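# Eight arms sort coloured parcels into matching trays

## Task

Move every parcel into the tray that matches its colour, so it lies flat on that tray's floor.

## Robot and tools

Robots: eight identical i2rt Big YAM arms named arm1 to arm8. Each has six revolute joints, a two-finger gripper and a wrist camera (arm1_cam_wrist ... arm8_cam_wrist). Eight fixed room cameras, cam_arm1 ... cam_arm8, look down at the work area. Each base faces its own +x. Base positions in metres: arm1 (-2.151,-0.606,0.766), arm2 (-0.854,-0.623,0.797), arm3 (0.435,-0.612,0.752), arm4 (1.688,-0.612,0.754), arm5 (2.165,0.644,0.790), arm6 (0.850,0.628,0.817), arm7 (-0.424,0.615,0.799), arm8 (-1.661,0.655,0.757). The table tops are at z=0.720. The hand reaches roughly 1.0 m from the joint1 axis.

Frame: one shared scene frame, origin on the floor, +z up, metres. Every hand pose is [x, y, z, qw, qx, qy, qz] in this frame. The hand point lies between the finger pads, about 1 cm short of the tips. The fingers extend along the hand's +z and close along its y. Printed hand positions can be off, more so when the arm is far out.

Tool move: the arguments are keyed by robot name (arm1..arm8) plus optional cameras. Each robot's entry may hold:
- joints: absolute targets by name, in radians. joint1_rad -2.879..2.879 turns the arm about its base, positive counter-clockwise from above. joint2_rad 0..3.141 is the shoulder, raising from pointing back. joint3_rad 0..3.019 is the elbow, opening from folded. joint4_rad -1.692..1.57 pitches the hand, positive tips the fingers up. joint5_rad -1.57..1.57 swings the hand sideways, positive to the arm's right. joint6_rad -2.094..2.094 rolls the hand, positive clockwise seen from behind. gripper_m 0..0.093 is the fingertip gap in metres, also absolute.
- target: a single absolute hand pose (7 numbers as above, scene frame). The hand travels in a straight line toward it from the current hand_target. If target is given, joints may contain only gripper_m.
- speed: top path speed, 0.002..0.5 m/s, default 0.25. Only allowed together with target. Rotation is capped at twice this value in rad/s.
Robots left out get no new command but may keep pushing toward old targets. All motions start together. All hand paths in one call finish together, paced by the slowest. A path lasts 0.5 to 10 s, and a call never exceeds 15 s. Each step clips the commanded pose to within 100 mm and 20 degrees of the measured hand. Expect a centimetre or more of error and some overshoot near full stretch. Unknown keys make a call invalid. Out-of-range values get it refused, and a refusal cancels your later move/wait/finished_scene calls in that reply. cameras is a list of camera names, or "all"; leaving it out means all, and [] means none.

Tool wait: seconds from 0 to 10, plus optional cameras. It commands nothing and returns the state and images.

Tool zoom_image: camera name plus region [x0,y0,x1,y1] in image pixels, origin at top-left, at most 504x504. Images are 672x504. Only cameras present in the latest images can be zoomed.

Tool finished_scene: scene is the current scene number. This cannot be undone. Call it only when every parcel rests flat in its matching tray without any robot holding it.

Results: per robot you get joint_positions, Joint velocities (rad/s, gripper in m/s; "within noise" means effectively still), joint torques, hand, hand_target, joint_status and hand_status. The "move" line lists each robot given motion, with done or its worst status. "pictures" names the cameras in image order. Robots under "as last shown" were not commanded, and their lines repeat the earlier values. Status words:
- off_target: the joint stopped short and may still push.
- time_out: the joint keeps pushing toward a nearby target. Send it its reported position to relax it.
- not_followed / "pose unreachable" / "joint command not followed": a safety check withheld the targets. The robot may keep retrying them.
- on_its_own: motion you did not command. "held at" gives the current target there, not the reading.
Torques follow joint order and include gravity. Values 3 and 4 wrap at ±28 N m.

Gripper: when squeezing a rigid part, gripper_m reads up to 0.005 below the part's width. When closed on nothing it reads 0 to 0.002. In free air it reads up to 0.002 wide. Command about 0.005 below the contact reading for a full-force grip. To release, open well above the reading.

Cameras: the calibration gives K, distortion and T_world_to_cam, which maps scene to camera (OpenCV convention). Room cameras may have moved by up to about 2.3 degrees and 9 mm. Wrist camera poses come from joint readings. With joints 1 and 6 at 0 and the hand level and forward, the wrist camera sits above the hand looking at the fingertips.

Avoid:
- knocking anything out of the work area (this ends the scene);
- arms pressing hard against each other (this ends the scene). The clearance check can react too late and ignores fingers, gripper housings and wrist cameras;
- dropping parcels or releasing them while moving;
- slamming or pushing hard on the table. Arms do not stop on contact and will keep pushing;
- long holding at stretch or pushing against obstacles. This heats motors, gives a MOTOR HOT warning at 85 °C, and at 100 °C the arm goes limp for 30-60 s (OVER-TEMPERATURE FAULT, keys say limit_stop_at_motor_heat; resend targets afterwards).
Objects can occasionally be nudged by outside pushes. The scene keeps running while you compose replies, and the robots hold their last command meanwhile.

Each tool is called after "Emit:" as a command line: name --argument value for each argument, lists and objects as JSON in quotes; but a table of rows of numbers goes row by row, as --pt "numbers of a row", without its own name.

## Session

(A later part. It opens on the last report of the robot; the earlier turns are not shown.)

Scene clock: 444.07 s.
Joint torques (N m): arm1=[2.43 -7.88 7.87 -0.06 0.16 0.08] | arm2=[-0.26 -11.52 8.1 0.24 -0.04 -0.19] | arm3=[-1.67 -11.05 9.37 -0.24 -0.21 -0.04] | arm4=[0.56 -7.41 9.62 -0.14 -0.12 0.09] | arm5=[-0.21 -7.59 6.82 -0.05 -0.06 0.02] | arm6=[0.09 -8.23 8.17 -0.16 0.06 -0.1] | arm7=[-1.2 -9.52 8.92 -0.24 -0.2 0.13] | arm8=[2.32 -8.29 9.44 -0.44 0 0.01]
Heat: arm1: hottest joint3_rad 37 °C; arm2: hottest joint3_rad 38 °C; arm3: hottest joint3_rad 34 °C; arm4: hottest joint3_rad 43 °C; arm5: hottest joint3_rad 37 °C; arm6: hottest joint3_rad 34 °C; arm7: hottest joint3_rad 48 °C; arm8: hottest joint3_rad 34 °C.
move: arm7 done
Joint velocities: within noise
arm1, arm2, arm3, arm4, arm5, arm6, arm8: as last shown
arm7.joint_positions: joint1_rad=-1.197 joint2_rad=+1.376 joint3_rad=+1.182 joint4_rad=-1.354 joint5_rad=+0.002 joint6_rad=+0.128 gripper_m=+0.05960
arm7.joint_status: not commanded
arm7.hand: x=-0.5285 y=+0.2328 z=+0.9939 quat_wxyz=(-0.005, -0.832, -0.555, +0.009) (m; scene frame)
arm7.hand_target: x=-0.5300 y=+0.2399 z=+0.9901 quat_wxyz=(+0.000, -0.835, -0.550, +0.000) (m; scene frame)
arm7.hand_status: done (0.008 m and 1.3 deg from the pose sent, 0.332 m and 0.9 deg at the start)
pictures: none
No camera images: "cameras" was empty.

Emit:
move --arm7 '{"joints":{"joint1_rad":2.196,"joint6_rad":0.02}}' --cameras '[]'

Emit:
move --arm7 '{"target":[-0.412,1.295,0.88,0,0.6947,-0.7193,0],"speed":0.25}' --cameras '["cam_arm7","arm7_cam_wrist"]'

Scene clock: 459.57 s.
Joint torques (N m): arm1=[2.55 -8 8.02 -0.03 0.17 0.06] | arm2=[-0.26 -11.52 8.09 0.24 -0.04 -0.19] | arm3=[-1.67 -11.05 9.39 -0.24 -0.22 -0.04] | arm4=[0.56 -7.36 9.62 -0.14 -0.12 0.08] | arm5=[-0.56 -7.71 6.89 -0.08 -0.04 0.06] | arm6=[-0.09 -8.23 8.2 -0.16 0.07 -0.1] | arm7=[-0.73 -9.41 8.99 -0.18 0 0.04] | arm8=[2.37 -8.47 9.47 -0.49 0 0.02]
Heat: arm1: hottest joint3_rad 37 °C; arm2: hottest joint3_rad 38 °C; arm3: hottest joint3_rad 33 °C; arm4: hottest joint3_rad 43 °C; arm5: hottest joint3_rad 37 °C; arm6: hottest joint3_rad 34 °C; arm7: hottest joint3_rad 47 °C; arm8: hottest joint3_rad 35 °C.
move: arm7 done
Joint velocities: within noise
arm1, arm2, arm4, arm5, arm6, arm8: as last shown
arm3.joint_positions: joint1_rad=-0.587 joint2_rad=+1.304 joint3_rad=+1.226 joint4_rad=-1.482 joint5_rad=-0.005 joint6_rad=-0.016 gripper_m=+0.08998
arm3.joint_status: not commanded
arm3.hand: x=+0.2983 y=-0.2680 z=+0.9911 quat_wxyz=(-0.005, +0.831, -0.557, -0.005) (m; scene frame)
arm3.hand_target: x=+0.3033 y=-0.2687 z=+0.9925 quat_wxyz=(-0.002, +0.827, -0.563, -0.003) (m; scene frame)
arm3.hand_status: not commanded
arm7.joint_positions: joint1_rad=+2.203 joint2_rad=+1.376 joint3_rad=+1.182 joint4_rad=-1.354 joint5_rad=-0.003 joint6_rad=+0.027 gripper_m=+0.05960
arm7.joint_status: all done
arm7.hand: x=-0.4205 y=+1.0100 z=+0.9960 quat_wxyz=(-0.008, +0.695, -0.719, -0.010) (m; scene frame)
arm7.hand_target: x=-0.4178 y=+1.0035 z=+0.9921 quat_wxyz=(-0.001, +0.695, -0.719, -0.003) (m; scene frame)
arm7.hand_status: not commanded
pictures: none
No camera images: "cameras" was empty.

Scene clock: 461.87 s.
Joint torques (N m): arm1=[2.43 -7.77 7.94 -0.16 0.18 0.06] | arm2=[-0.26 -11.52 8.1 0.23 -0.04 -0.19] | arm3=[-1.79 -11.16 9.4 -0.21 -0.21 -0.03] | arm4=[0.56 -7.41 9.62 -0.14 -0.12 0.08] | arm5=[-1.03 -7.88 6.94 -0.1 -0.03 0.04] | arm6=[-0.03 -8.23 8.2 -0.14 0.07 -0.09] | arm7=[-1.03 -17.44 15.42 -0.38 0.09 0.04] | arm8=[2.02 -8.47 9.46 -0.47 0 0.01]
Heat: arm1: hottest joint3_rad 37 °C; arm2: hottest joint3_rad 38 °C; arm3: hottest joint3_rad 33 °C; arm4: hottest joint3_rad 43 °C; arm5: hottest joint3_rad 37 °C; arm6: hottest joint3_rad 34 °C; arm7: hottest joint3_rad 47 °C; arm8: hottest joint3_rad 35 °C.
move: arm7 off_target
Joint velocities: within noise
arm1, arm2, arm3, arm4, arm5, arm6, arm8: as last shown
arm7.joint_positions: joint1_rad=+2.203 joint2_rad=+2.196 joint3_rad=+1.974 joint4_rad=-1.384 joint5_rad=-0.003 joint6_rad=+0.027 gripper_m=+0.05960
arm7.joint_status: not commanded
arm7.hand: x=-0.4185 y=+1.2771 z=+0.8692 quat_wxyz=(+0.012, +0.695, -0.719, +0.010) (m; scene frame)
arm7.hand_target: x=-0.4120 y=+1.2939 z=+0.8803 quat_wxyz=(-0.001, +0.695, -0.719, -0.001) (m; scene frame)
arm7.hand_status: off_target (0.022 m and 1.9 deg from the pose sent, 0.308 m and 1.5 deg at the start)
pictures: arm7_cam_wrist, cam_arm7
camera_calibration:
arm7_cam_wrist: T_world_to_cam=[[0.999766, -0.0188038, 0.0106977, 0.429941], [-0.0214723, -0.802177, 0.5967, 0.503195], [-0.00263872, -0.59679, -0.802393, 1.57977], [0, 0, 0, 1]] pos_world=[-0.414867, 1.35452, 0.962738]

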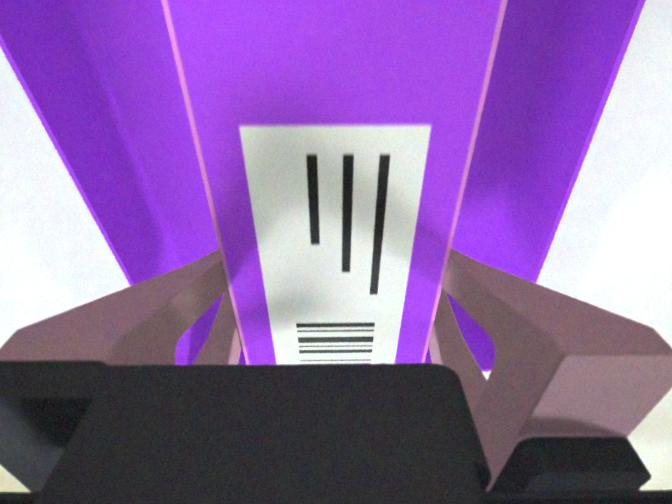

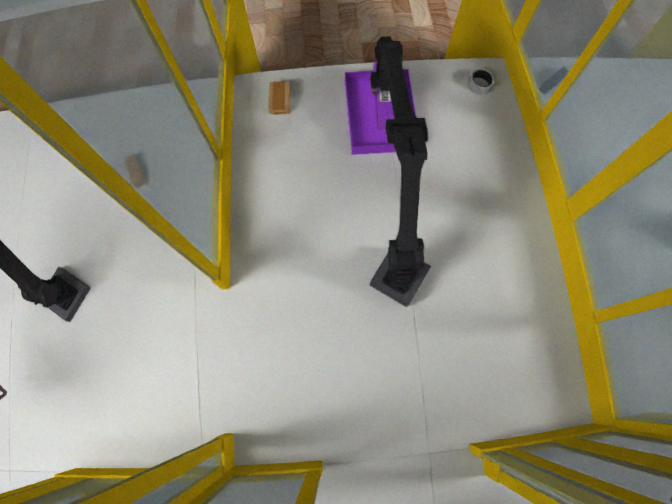

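Emit:
zoom_image --camera "arm7_cam_wrist" --region '[80, 220, 584, 400]'

Emit:
zoom_image --camera "cam_arm7" --region '[320, 30, 450, 170]'

Scaled by 1.000.

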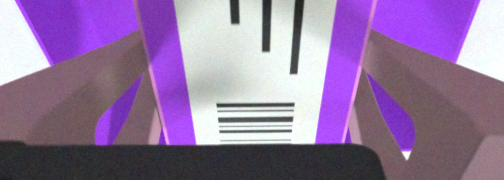

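Scaled by 3.600.

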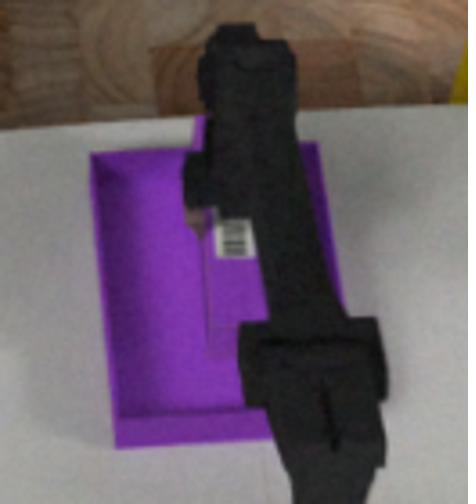

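Emit:
move --arm7 '{"target":[-0.412,1.270,0.835,0,0.6947,-0.7193,0],"speed":0.15}' --cameras '["cam_arm7","arm7_cam_wrist"]'

Emit:
zoom_image --camera "cam_arm7" --region '[320, 30, 450, 170]'

Scene clock: 507.27 s.
Joint torques (N m): arm1=[2.32 -7.71 7.88 -0.14 0.17 0.09] | arm2=[-0.26 -11.52 8.09 0.24 -0.04 -0.19] | arm3=[-1.73 -11.11 9.37 -0.21 -0.22 -0.05] | arm4=[0.56 -7.36 9.62 -0.16 -0.12 0.08] | arm5=[-0.67 -7.71 7.04 -0.27 -0.08 0.04] | arm6=[0.03 -8.23 8.2 -0.16 0.07 -0.1] | arm7=[-0.97 -19.14 8.69 0.54 0.08 0.03] | arm8=[2.26 -8.35 9.47 -0.53 -0.02 0.02]
Heat: arm1: hottest joint3_rad 37 °C; arm2: hottest joint3_rad 39 °C; arm3: hottest joint3_rad 33 °C; arm4: hottest joint3_rad 43 °C; arm5: hottest joint3_rad 37 °C; arm6: hottest joint3_rad 34 °C; arm7: hottest joint3_rad 57 °C; arm8: hottest joint3_rad 35 °C.
move: arm7 done
Joint velocities: within noise
arm1, arm2, arm3, arm4, arm5, arm6, arm8: as last shown
arm7.joint_positions: joint1_rad=+2.203 joint2_rad=+2.193 joint3_rad=+1.863 joint4_rad=-1.260 joint5_rad=-0.002 joint6_rad=+0.027 gripper_m=+0.05960
arm7.joint_status: not commanded
arm7.hand: x=-0.4185 y=+1.2690 z=+0.8297 quat_wxyz=(+0.007, +0.695, -0.719, +0.005) (m; scene frame)
arm7.hand_target: x=-0.4120 y=+1.2700 z=+0.8350 quat_wxyz=(+0.000, +0.695, -0.719, +0.000) (m; scene frame)
arm7.hand_status: done (0.008 m and 1.0 deg from the pose sent, 0.035 m and 1.9 deg at the start)
pictures: arm7_cam_wrist, cam_arm7
camera_calibration:
arm7_cam_wrist: T_world_to_cam=[[0.999761, -0.018967, 0.0109098, 0.430258], [-0.0217665, -0.811187, 0.584382, 0.541786], [-0.00223408, -0.58448, -0.811405, 1.53534], [0, 0, 0, 1]] pos_world=[-0.414932, 1.34502, 0.924476]

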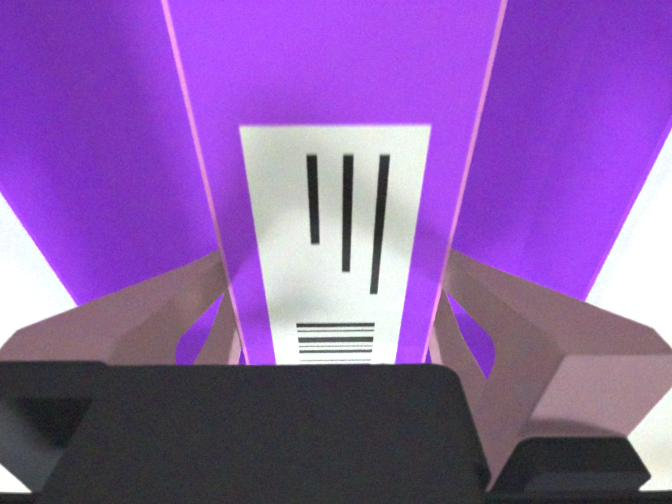

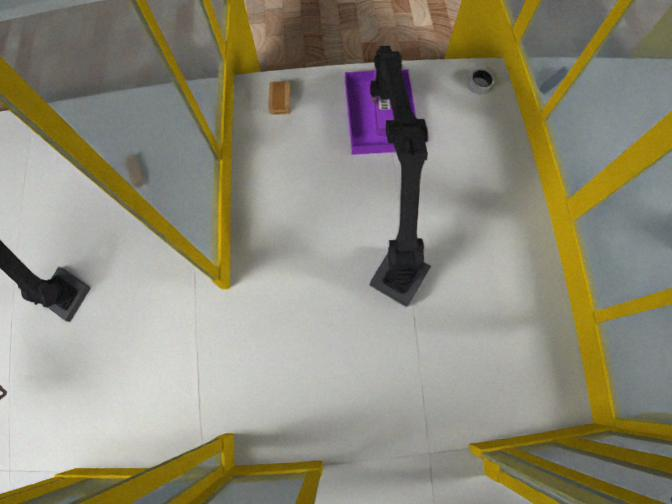

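Scaled by 3.600.

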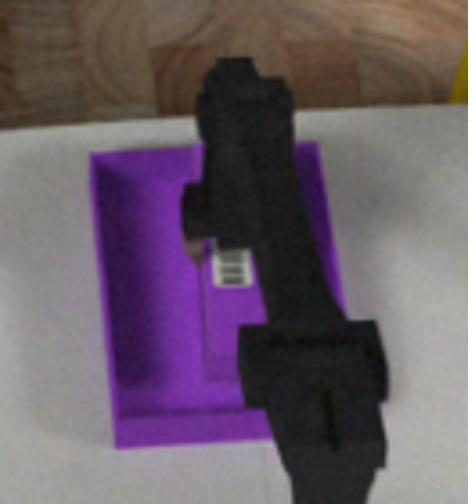

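Emit:
move --arm7 '{"target":[-0.412,1.268,0.784,0,0.6947,-0.7193,0],"speed":0.12}' --cameras '[]'

Emit:
move --arm7 '{"target":[-0.412,1.266,0.763,0,0.6947,-0.7193,0],"speed":0.05}' --cameras '["cam_arm7"]'

Emit:
zoom_image --camera "cam_arm7" --region '[320, 30, 450, 170]'

Scene clock: 518.20 s.
Joint torques (N m): arm1=[2.49 -7.94 7.88 -0.05 0.15 0.08] | arm2=[-0.26 -11.52 8.1 0.23 -0.04 -0.19] | arm3=[-1.79 -11.28 9.37 -0.27 -0.21 -0.04] | arm4=[0.56 -7.36 9.62 -0.16 -0.12 0.09] | arm5=[-0.56 -8 6.84 -0.1 -0.08 0.06] | arm6=[0.03 -8.29 8.2 -0.16 0.06 -0.1] | arm7=[-0.97 -17.2 8.43 0.57 0.06 0.02] | arm8=[2.49 -8.18 9.48 -0.51 -0.01 0.01]
Heat: arm1: hottest joint3_rad 37 °C; arm2: hottest joint3_rad 39 °C; arm3: hottest joint3_rad 33 °C; arm4: hottest joint3_rad 43 °C; arm5: hottest joint3_rad 37 °C; arm6: hottest joint3_rad 34 °C; arm7: hottest joint3_rad 54 °C; arm8: hottest joint3_rad 35 °C.
move: arm7 off_target
Joint velocities: within noise
arm1.joint_positions: joint1_rad=-1.542 joint2_rad=+1.332 joint3_rad=+1.227 joint4_rad=-1.442 joint5_rad=+0.005 joint6_rad=-0.027 gripper_m=+0.08989
arm1.joint_status: not commanded
arm1.hand: x=-2.3012 y=-0.9575 z=+0.9980 quat_wxyz=(-0.010, -0.825, -0.565, +0.013) (m; scene frame)
arm1.hand_target: x=-2.2951 y=-0.9548 z=+0.9901 quat_wxyz=(+0.000, -0.823, -0.568, +0.000) (m; scene frame)
arm1.hand_status: not commanded
arm2.joint_positions: joint1_rad=-1.304 joint2_rad=+1.381 joint3_rad=+1.189 joint4_rad=-1.359 joint5_rad=+0.002 joint6_rad=+0.001 gripper_m=+0.08992
arm2.joint_status: not commanded
arm2.hand: x=-0.7012 y=-0.2569 z=+0.9944 quat_wxyz=(-0.009, +0.555, -0.832, -0.005) (m; scene frame)
arm2.hand_target: x=-0.7001 y=-0.2600 z=+0.9901 quat_wxyz=(+0.000, +0.558, -0.830, +0.000) (m; scene frame)
arm2.hand_status: not commanded
arm3, arm4, arm5, arm8: as last shown
arm6.joint_positions: joint1_rad=-0.408 joint2_rad=+1.378 joint3_rad=+1.108 joint4_rad=-1.307 joint5_rad=-0.001 joint6_rad=-0.007 gripper_m=+0.08990
arm6.joint_status: not commanded
arm6.hand: x=+1.0485 y=+0.3011 z=+0.9845 quat_wxyz=(+0.002, -0.488, -0.873, -0.002) (m; scene frame)
arm6.hand_target: x=+1.0500 y=+0.3042 z=+0.9898 quat_wxyz=(+0.000, -0.484, -0.875, +0.000) (m; scene frame)
arm6.hand_status: not commanded
arm7.joint_positions: joint1_rad=+2.203 joint2_rad=+2.212 joint3_rad=+1.805 joint4_rad=-1.154 joint5_rad=-0.002 joint6_rad=+0.027 gripper_m=+0.05960
arm7.joint_status: not commanded
arm7.hand: x=-0.4185 y=+1.2709 z=+0.7974 quat_wxyz=(-0.004, +0.695, -0.719, -0.006) (m; scene frame)
arm7.hand_target: x=-0.4121 y=+1.2677 z=+0.7842 quat_wxyz=(+0.000, +0.695, -0.719, +0.000) (m; scene frame)
arm7.hand_status: off_target (0.015 m and 0.8 deg from the pose sent, 0.046 m and 1.0 deg at the start)
pictures: none
No camera images: "cameras" was empty.

Scene clock: 519.27 s.
Joint torques (N m): arm1=[2.08 -7.65 7.87 -0.05 0.14 0.07] | arm2=[-0.26 -11.52 8.1 0.23 -0.04 -0.19] | arm3=[-1.79 -11.22 9.39 -0.24 -0.22 -0.04] | arm4=[0.56 -7.36 9.62 -0.14 -0.12 0.08] | arm5=[-0.38 -7.41 7.05 -0.06 -0.05 0.03] | arm6=[0.03 -8.23 8.18 -0.16 0.06 -0.1] | arm7=[-1.14 -17.38 8.28 0.57 0.07 0.03] | arm8=[2.37 -8.53 9.5 -0.55 -0.01 0.02]
Heat: arm1: hottest joint3_rad 37 °C; arm2: hottest joint3_rad 39 °C; arm3: hottest joint3_rad 33 °C; arm4: hottest joint3_rad 43 °C; arm5: hottest joint3_rad 37 °C; arm6: hottest joint3_rad 34 °C; arm7: hottest joint3_rad 53 °C; arm8: hottest joint3_rad 35 °C.
move: arm7 off_target
Joint velocities: within noise
arm1, arm2, arm3, arm5, arm6, arm8: as last shown
arm4.joint_positions: joint1_rad=-1.869 joint2_rad=+1.304 joint3_rad=+1.235 joint4_rad=-1.478 joint5_rad=-0.014 joint6_rad=+0.036 gripper_m=+0.08991
arm4.joint_status: not commanded
arm4.hand: x=+1.9197 y=-0.9053 z=+0.9956 quat_wxyz=(-0.011, -0.459, -0.889, +0.006) (m; scene frame)
arm4.hand_target: x=+1.9199 y=-0.8999 z=+0.9900 quat_wxyz=(+0.000, -0.457, -0.889, +0.000) (m; scene frame)
arm4.hand_status: not commanded
arm7.joint_positions: joint1_rad=+2.203 joint2_rad=+2.232 joint3_rad=+1.782 joint4_rad=-1.110 joint5_rad=-0.002 joint6_rad=+0.027 gripper_m=+0.05960
arm7.joint_status: not commanded
arm7.hand: x=-0.4185 y=+1.2695 z=+0.7765 quat_wxyz=(-0.004, +0.695, -0.719, -0.006) (m; scene frame)
arm7.hand_target: x=-0.4121 y=+1.2658 z=+0.7632 quat_wxyz=(+0.000, +0.695, -0.719, +0.000) (m; scene frame)
arm7.hand_status: off_target (0.015 m and 0.8 deg from the pose sent, 0.035 m and 0.8 deg at the start)
pictures: cam_arm7

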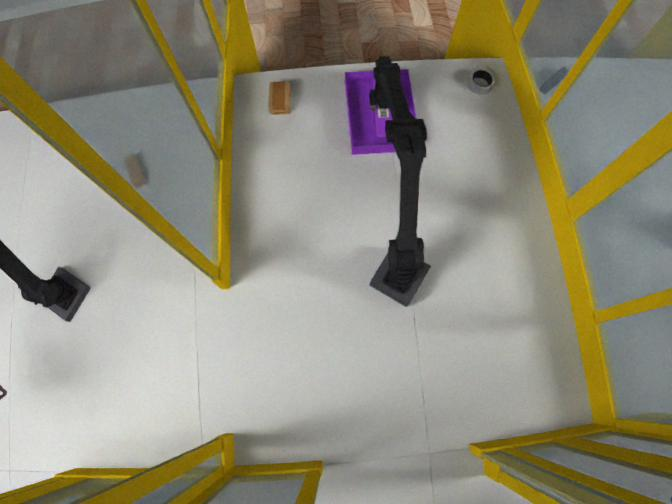

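Scaled by 3.600.

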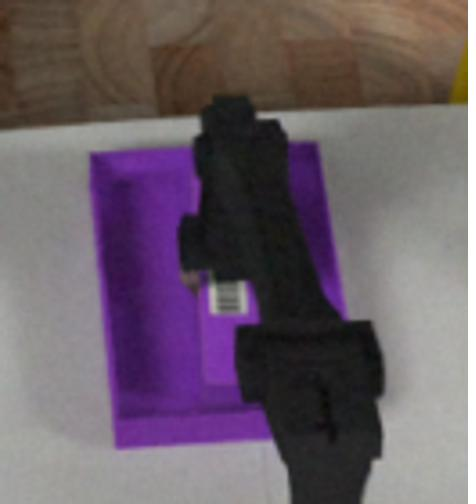

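Emit:
move --arm7 '{"joints":{"gripper_m":0.09}}' --cameras '[]'

Emit:
move --arm7 '{"target":[-0.418,1.0,0.99,0,0.6947,-0.7193,0],"speed":0.3}' --cameras '[]'

Emit:
move --arm7 '{"joints":{"joint1_rad":1.3}}' --cameras '["cam_arm7","cam_arm1","cam_arm3","cam_arm4"]'

Emit:
zoom_image --camera "cam_arm7" --region '[320, 30, 450, 170]'

Emit:
zoom_image --camera "cam_arm4" --region '[330, 300, 490, 450]'

Scene clock: 528.30 s.
Joint torques (N m): arm1=[2.26 -7.88 7.86 -0.05 0.17 0.06] | arm2=[-0.32 -11.52 8.1 0.23 -0.04 -0.19] | arm3=[-1.79 -10.99 9.39 -0.25 -0.22 -0.05] | arm4=[0.56 -7.41 9.62 -0.14 -0.12 0.09] | arm5=[-0.44 -7.71 6.89 -0.12 -0.06 0.04] | arm6=[0.03 -8.29 8.18 -0.12 0.07 -0.09] | arm7=[-1.2 -17.38 8.28 0.57 0.06 0.03] | arm8=[2.37 -8.35 9.48 -0.5 0.01 0.01]
Heat: arm1: hottest joint3_rad 37 °C; arm2: hottest joint3_rad 39 °C; arm3: hottest joint3_rad 34 °C; arm4: hottest joint3_rad 43 °C; arm5: hottest joint3_rad 37 °C; arm6: hottest joint3_rad 34 °C; arm7: hottest joint3_rad 51 °C; arm8: hottest joint3_rad 35 °C.
move: arm7 done
Joint velocities: within noise
arm1, arm2, arm3, arm4, arm5, arm6, arm8: as last shown
arm7.joint_positions: joint1_rad=+2.203 joint2_rad=+2.232 joint3_rad=+1.782 joint4_rad=-1.110 joint5_rad=-0.002 joint6_rad=+0.027 gripper_m=+0.08985
arm7.joint_status: all done
arm7.hand: x=-0.4185 y=+1.2695 z=+0.7765 quat_wxyz=(-0.004, +0.695, -0.719, -0.006) (m; scene frame)
arm7.hand_target: x=-0.4121 y=+1.2658 z=+0.7632 quat_wxyz=(+0.000, +0.695, -0.719, +0.000) (m; scene frame)
arm7.hand_status: not commanded
pictures: none
No camera images: "cameras" was empty.

Scene clock: 530.33 s.
Joint torques (N m): arm1=[2.26 -7.65 7.87 -0.2 0.17 0.07] | arm2=[-0.26 -11.52 8.09 0.23 -0.04 -0.19] | arm3=[-1.79 -10.93 9.37 -0.2 -0.21 -0.04] | arm4=[0.56 -7.41 9.62 -0.14 -0.12 0.09] | arm5=[-0.21 -7.88 6.95 -0.05 -0.05 0.05] | arm6=[-0.03 -8.23 8.18 -0.16 0.06 -0.1] | arm7=[-0.85 -8.94 8.83 -0.17 0.05 0.06] | arm8=[2.49 -8.29 9.48 -0.44 0.01 0.01]
Heat: arm1: hottest joint3_rad 37 °C; arm2: hottest joint3_rad 39 °C; arm3: hottest joint3_rad 34 °C; arm4: hottest joint3_rad 43 °C; arm5: hottest joint3_rad 37 °C; arm6: hottest joint3_rad 34 °C; arm7: hottest joint3_rad 51 °C; arm8: hottest joint3_rad 35 °C.
move: arm7 done
Joint velocities: within noise
arm1, arm2, arm3, arm4, arm6: as last shown
arm5.joint_positions: joint1_rad=+1.571 joint2_rad=+1.355 joint3_rad=+1.178 joint4_rad=-1.377 joint5_rad=+0.000 joint6_rad=-0.002 gripper_m=+0.08988
arm5.joint_status: not commanded
arm5.hand: x=+2.0635 y=+0.2690 z=+0.9897 quat_wxyz=(+0.004, +0.793, +0.610, -0.003) (m; scene frame)
arm5.hand_target: x=+2.0650 y=+0.2700 z=+0.9901 quat_wxyz=(+0.000, +0.794, +0.607, +0.000) (m; scene frame)
arm5.hand_status: not commanded
arm7.joint_positions: joint1_rad=+2.203 joint2_rad=+1.367 joint3_rad=+1.174 joint4_rad=-1.354 joint5_rad=-0.002 joint6_rad=+0.027 gripper_m=+0.08993
arm7.joint_status: not commanded
arm7.hand: x=-0.4205 y=+1.0067 z=+0.9962 quat_wxyz=(-0.008, +0.695, -0.719, -0.010) (m; scene frame)
arm7.hand_target: x=-0.4181 y=+1.0000 z=+0.9901 quat_wxyz=(+0.000, +0.695, -0.719, +0.000) (m; scene frame)
arm7.hand_status: done (0.009 m and 1.5 deg from the pose sent, 0.344 m and 0.8 deg at the start)
arm8.joint_positions: joint1_rad=+0.330 joint2_rad=+1.301 joint3_rad=+1.219 joint4_rad=-1.468 joint5_rad=-0.002 joint6_rad=+0.006 gripper_m=+0.08993
arm8.joint_status: not commanded
arm8.hand: x=-1.7625 y=+0.2975 z=+0.9944 quat_wxyz=(-0.008, -0.799, -0.601, +0.008) (m; scene frame)
arm8.hand_target: x=-1.7601 y=+0.3001 z=+0.9901 quat_wxyz=(+0.000, -0.799, -0.601, +0.000) (m; scene frame)
arm8.hand_status: not commanded
pictures: none
No camera images: "cameras" was empty.

Scene clock: 531.97 s.
Joint torques (N m): arm1=[2.2 -7.94 8.05 -0.05 0.19 0.07] | arm2=[-0.26 -11.52 8.1 0.24 -0.04 -0.19] | arm3=[-1.73 -11.11 9.39 -0.25 -0.22 -0.04] | arm4=[0.56 -7.36 9.62 -0.14 -0.12 0.09] | arm5=[-0.91 -8.29 6.94 -0.16 -0.05 0.04] | arm6=[0.09 -8.23 8.18 -0.16 0.07 -0.09] | arm7=[-0.91 -8.82 8.87 -0.24 -0.01 0.05] | arm8=[2.26 -8.59 9.42 -0.46 0.01 0.02]
Heat: arm1: hottest joint3_rad 37 °C; arm2: hottest joint3_rad 39 °C; arm3: hottest joint3_rad 34 °C; arm4: hottest joint3_rad 43 °C; arm5: hottest joint3_rad 37 °C; arm6: hottest joint3_rad 34 °C; arm7: hottest joint3_rad 51 °C; arm8: hottest joint3_rad 35 °C.
move: arm7 done
Joint velocities: within noise
arm1, arm2, arm3, arm4, arm5, arm6, arm8: as last shown
arm7.joint_positions: joint1_rad=+1.306 joint2_rad=+1.367 joint3_rad=+1.174 joint4_rad=-1.354 joint5_rad=-0.001 joint6_rad=+0.027 gripper_m=+0.08994
arm7.joint_status: all done
arm7.hand: x=-0.1150 y=+0.8567 z=+0.9956 quat_wxyz=(-0.011, +0.314, -0.949, -0.006) (m; scene frame)
arm7.hand_target: x=-0.1186 y=+0.8504 z=+0.9896 quat_wxyz=(+0.001, +0.314, -0.949, -0.001) (m; scene frame)
arm7.hand_status: not commanded
pictures: cam_arm1, cam_arm3, cam_arm4, cam_arm7

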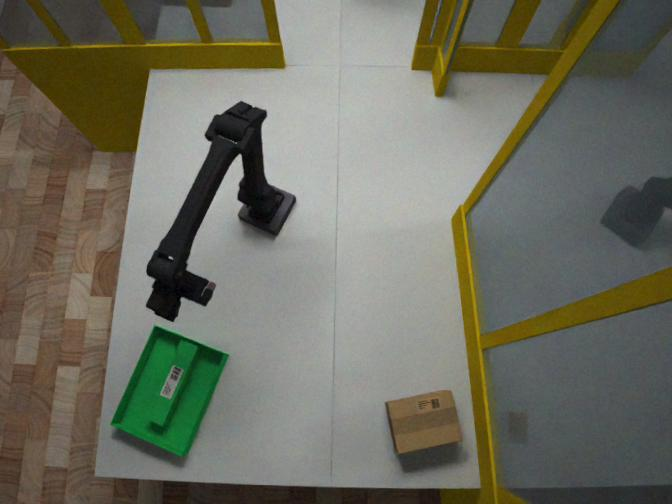

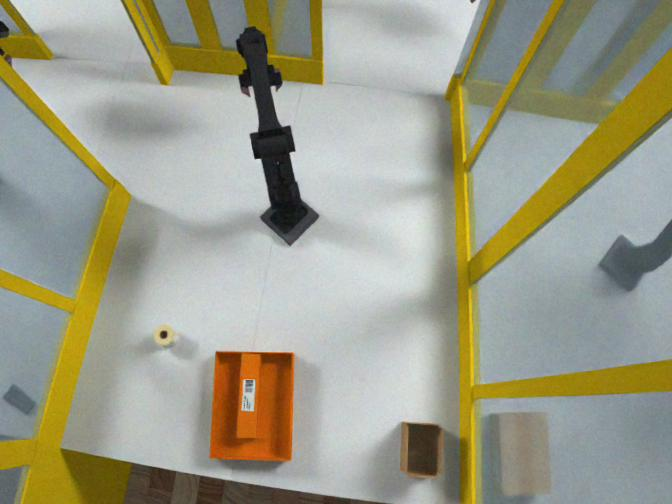

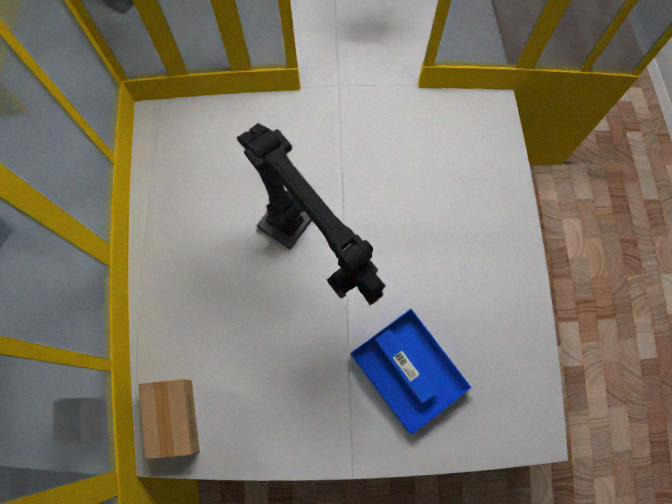

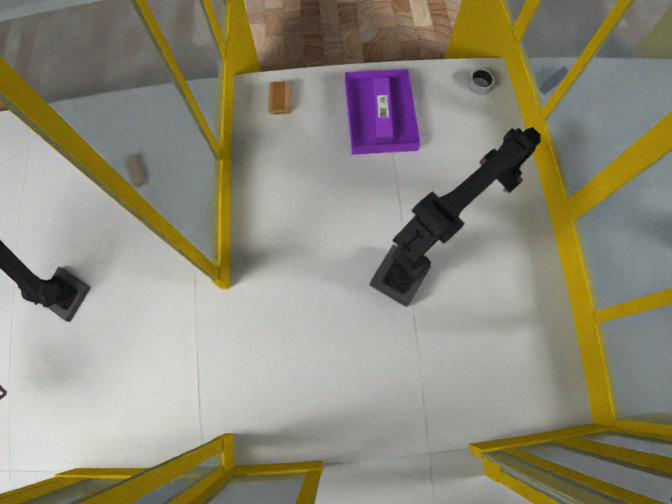

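Scaled by 3.600.

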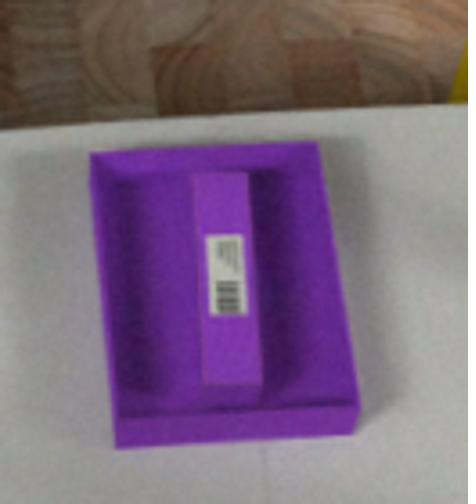

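Scaled by 3.150.

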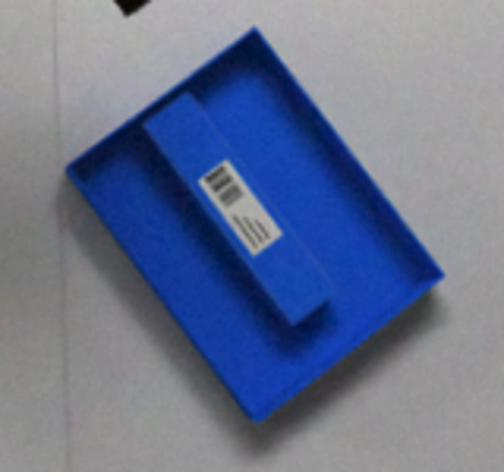

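Emit:
finished_scene --scene 2

The scene is finished: the task was done.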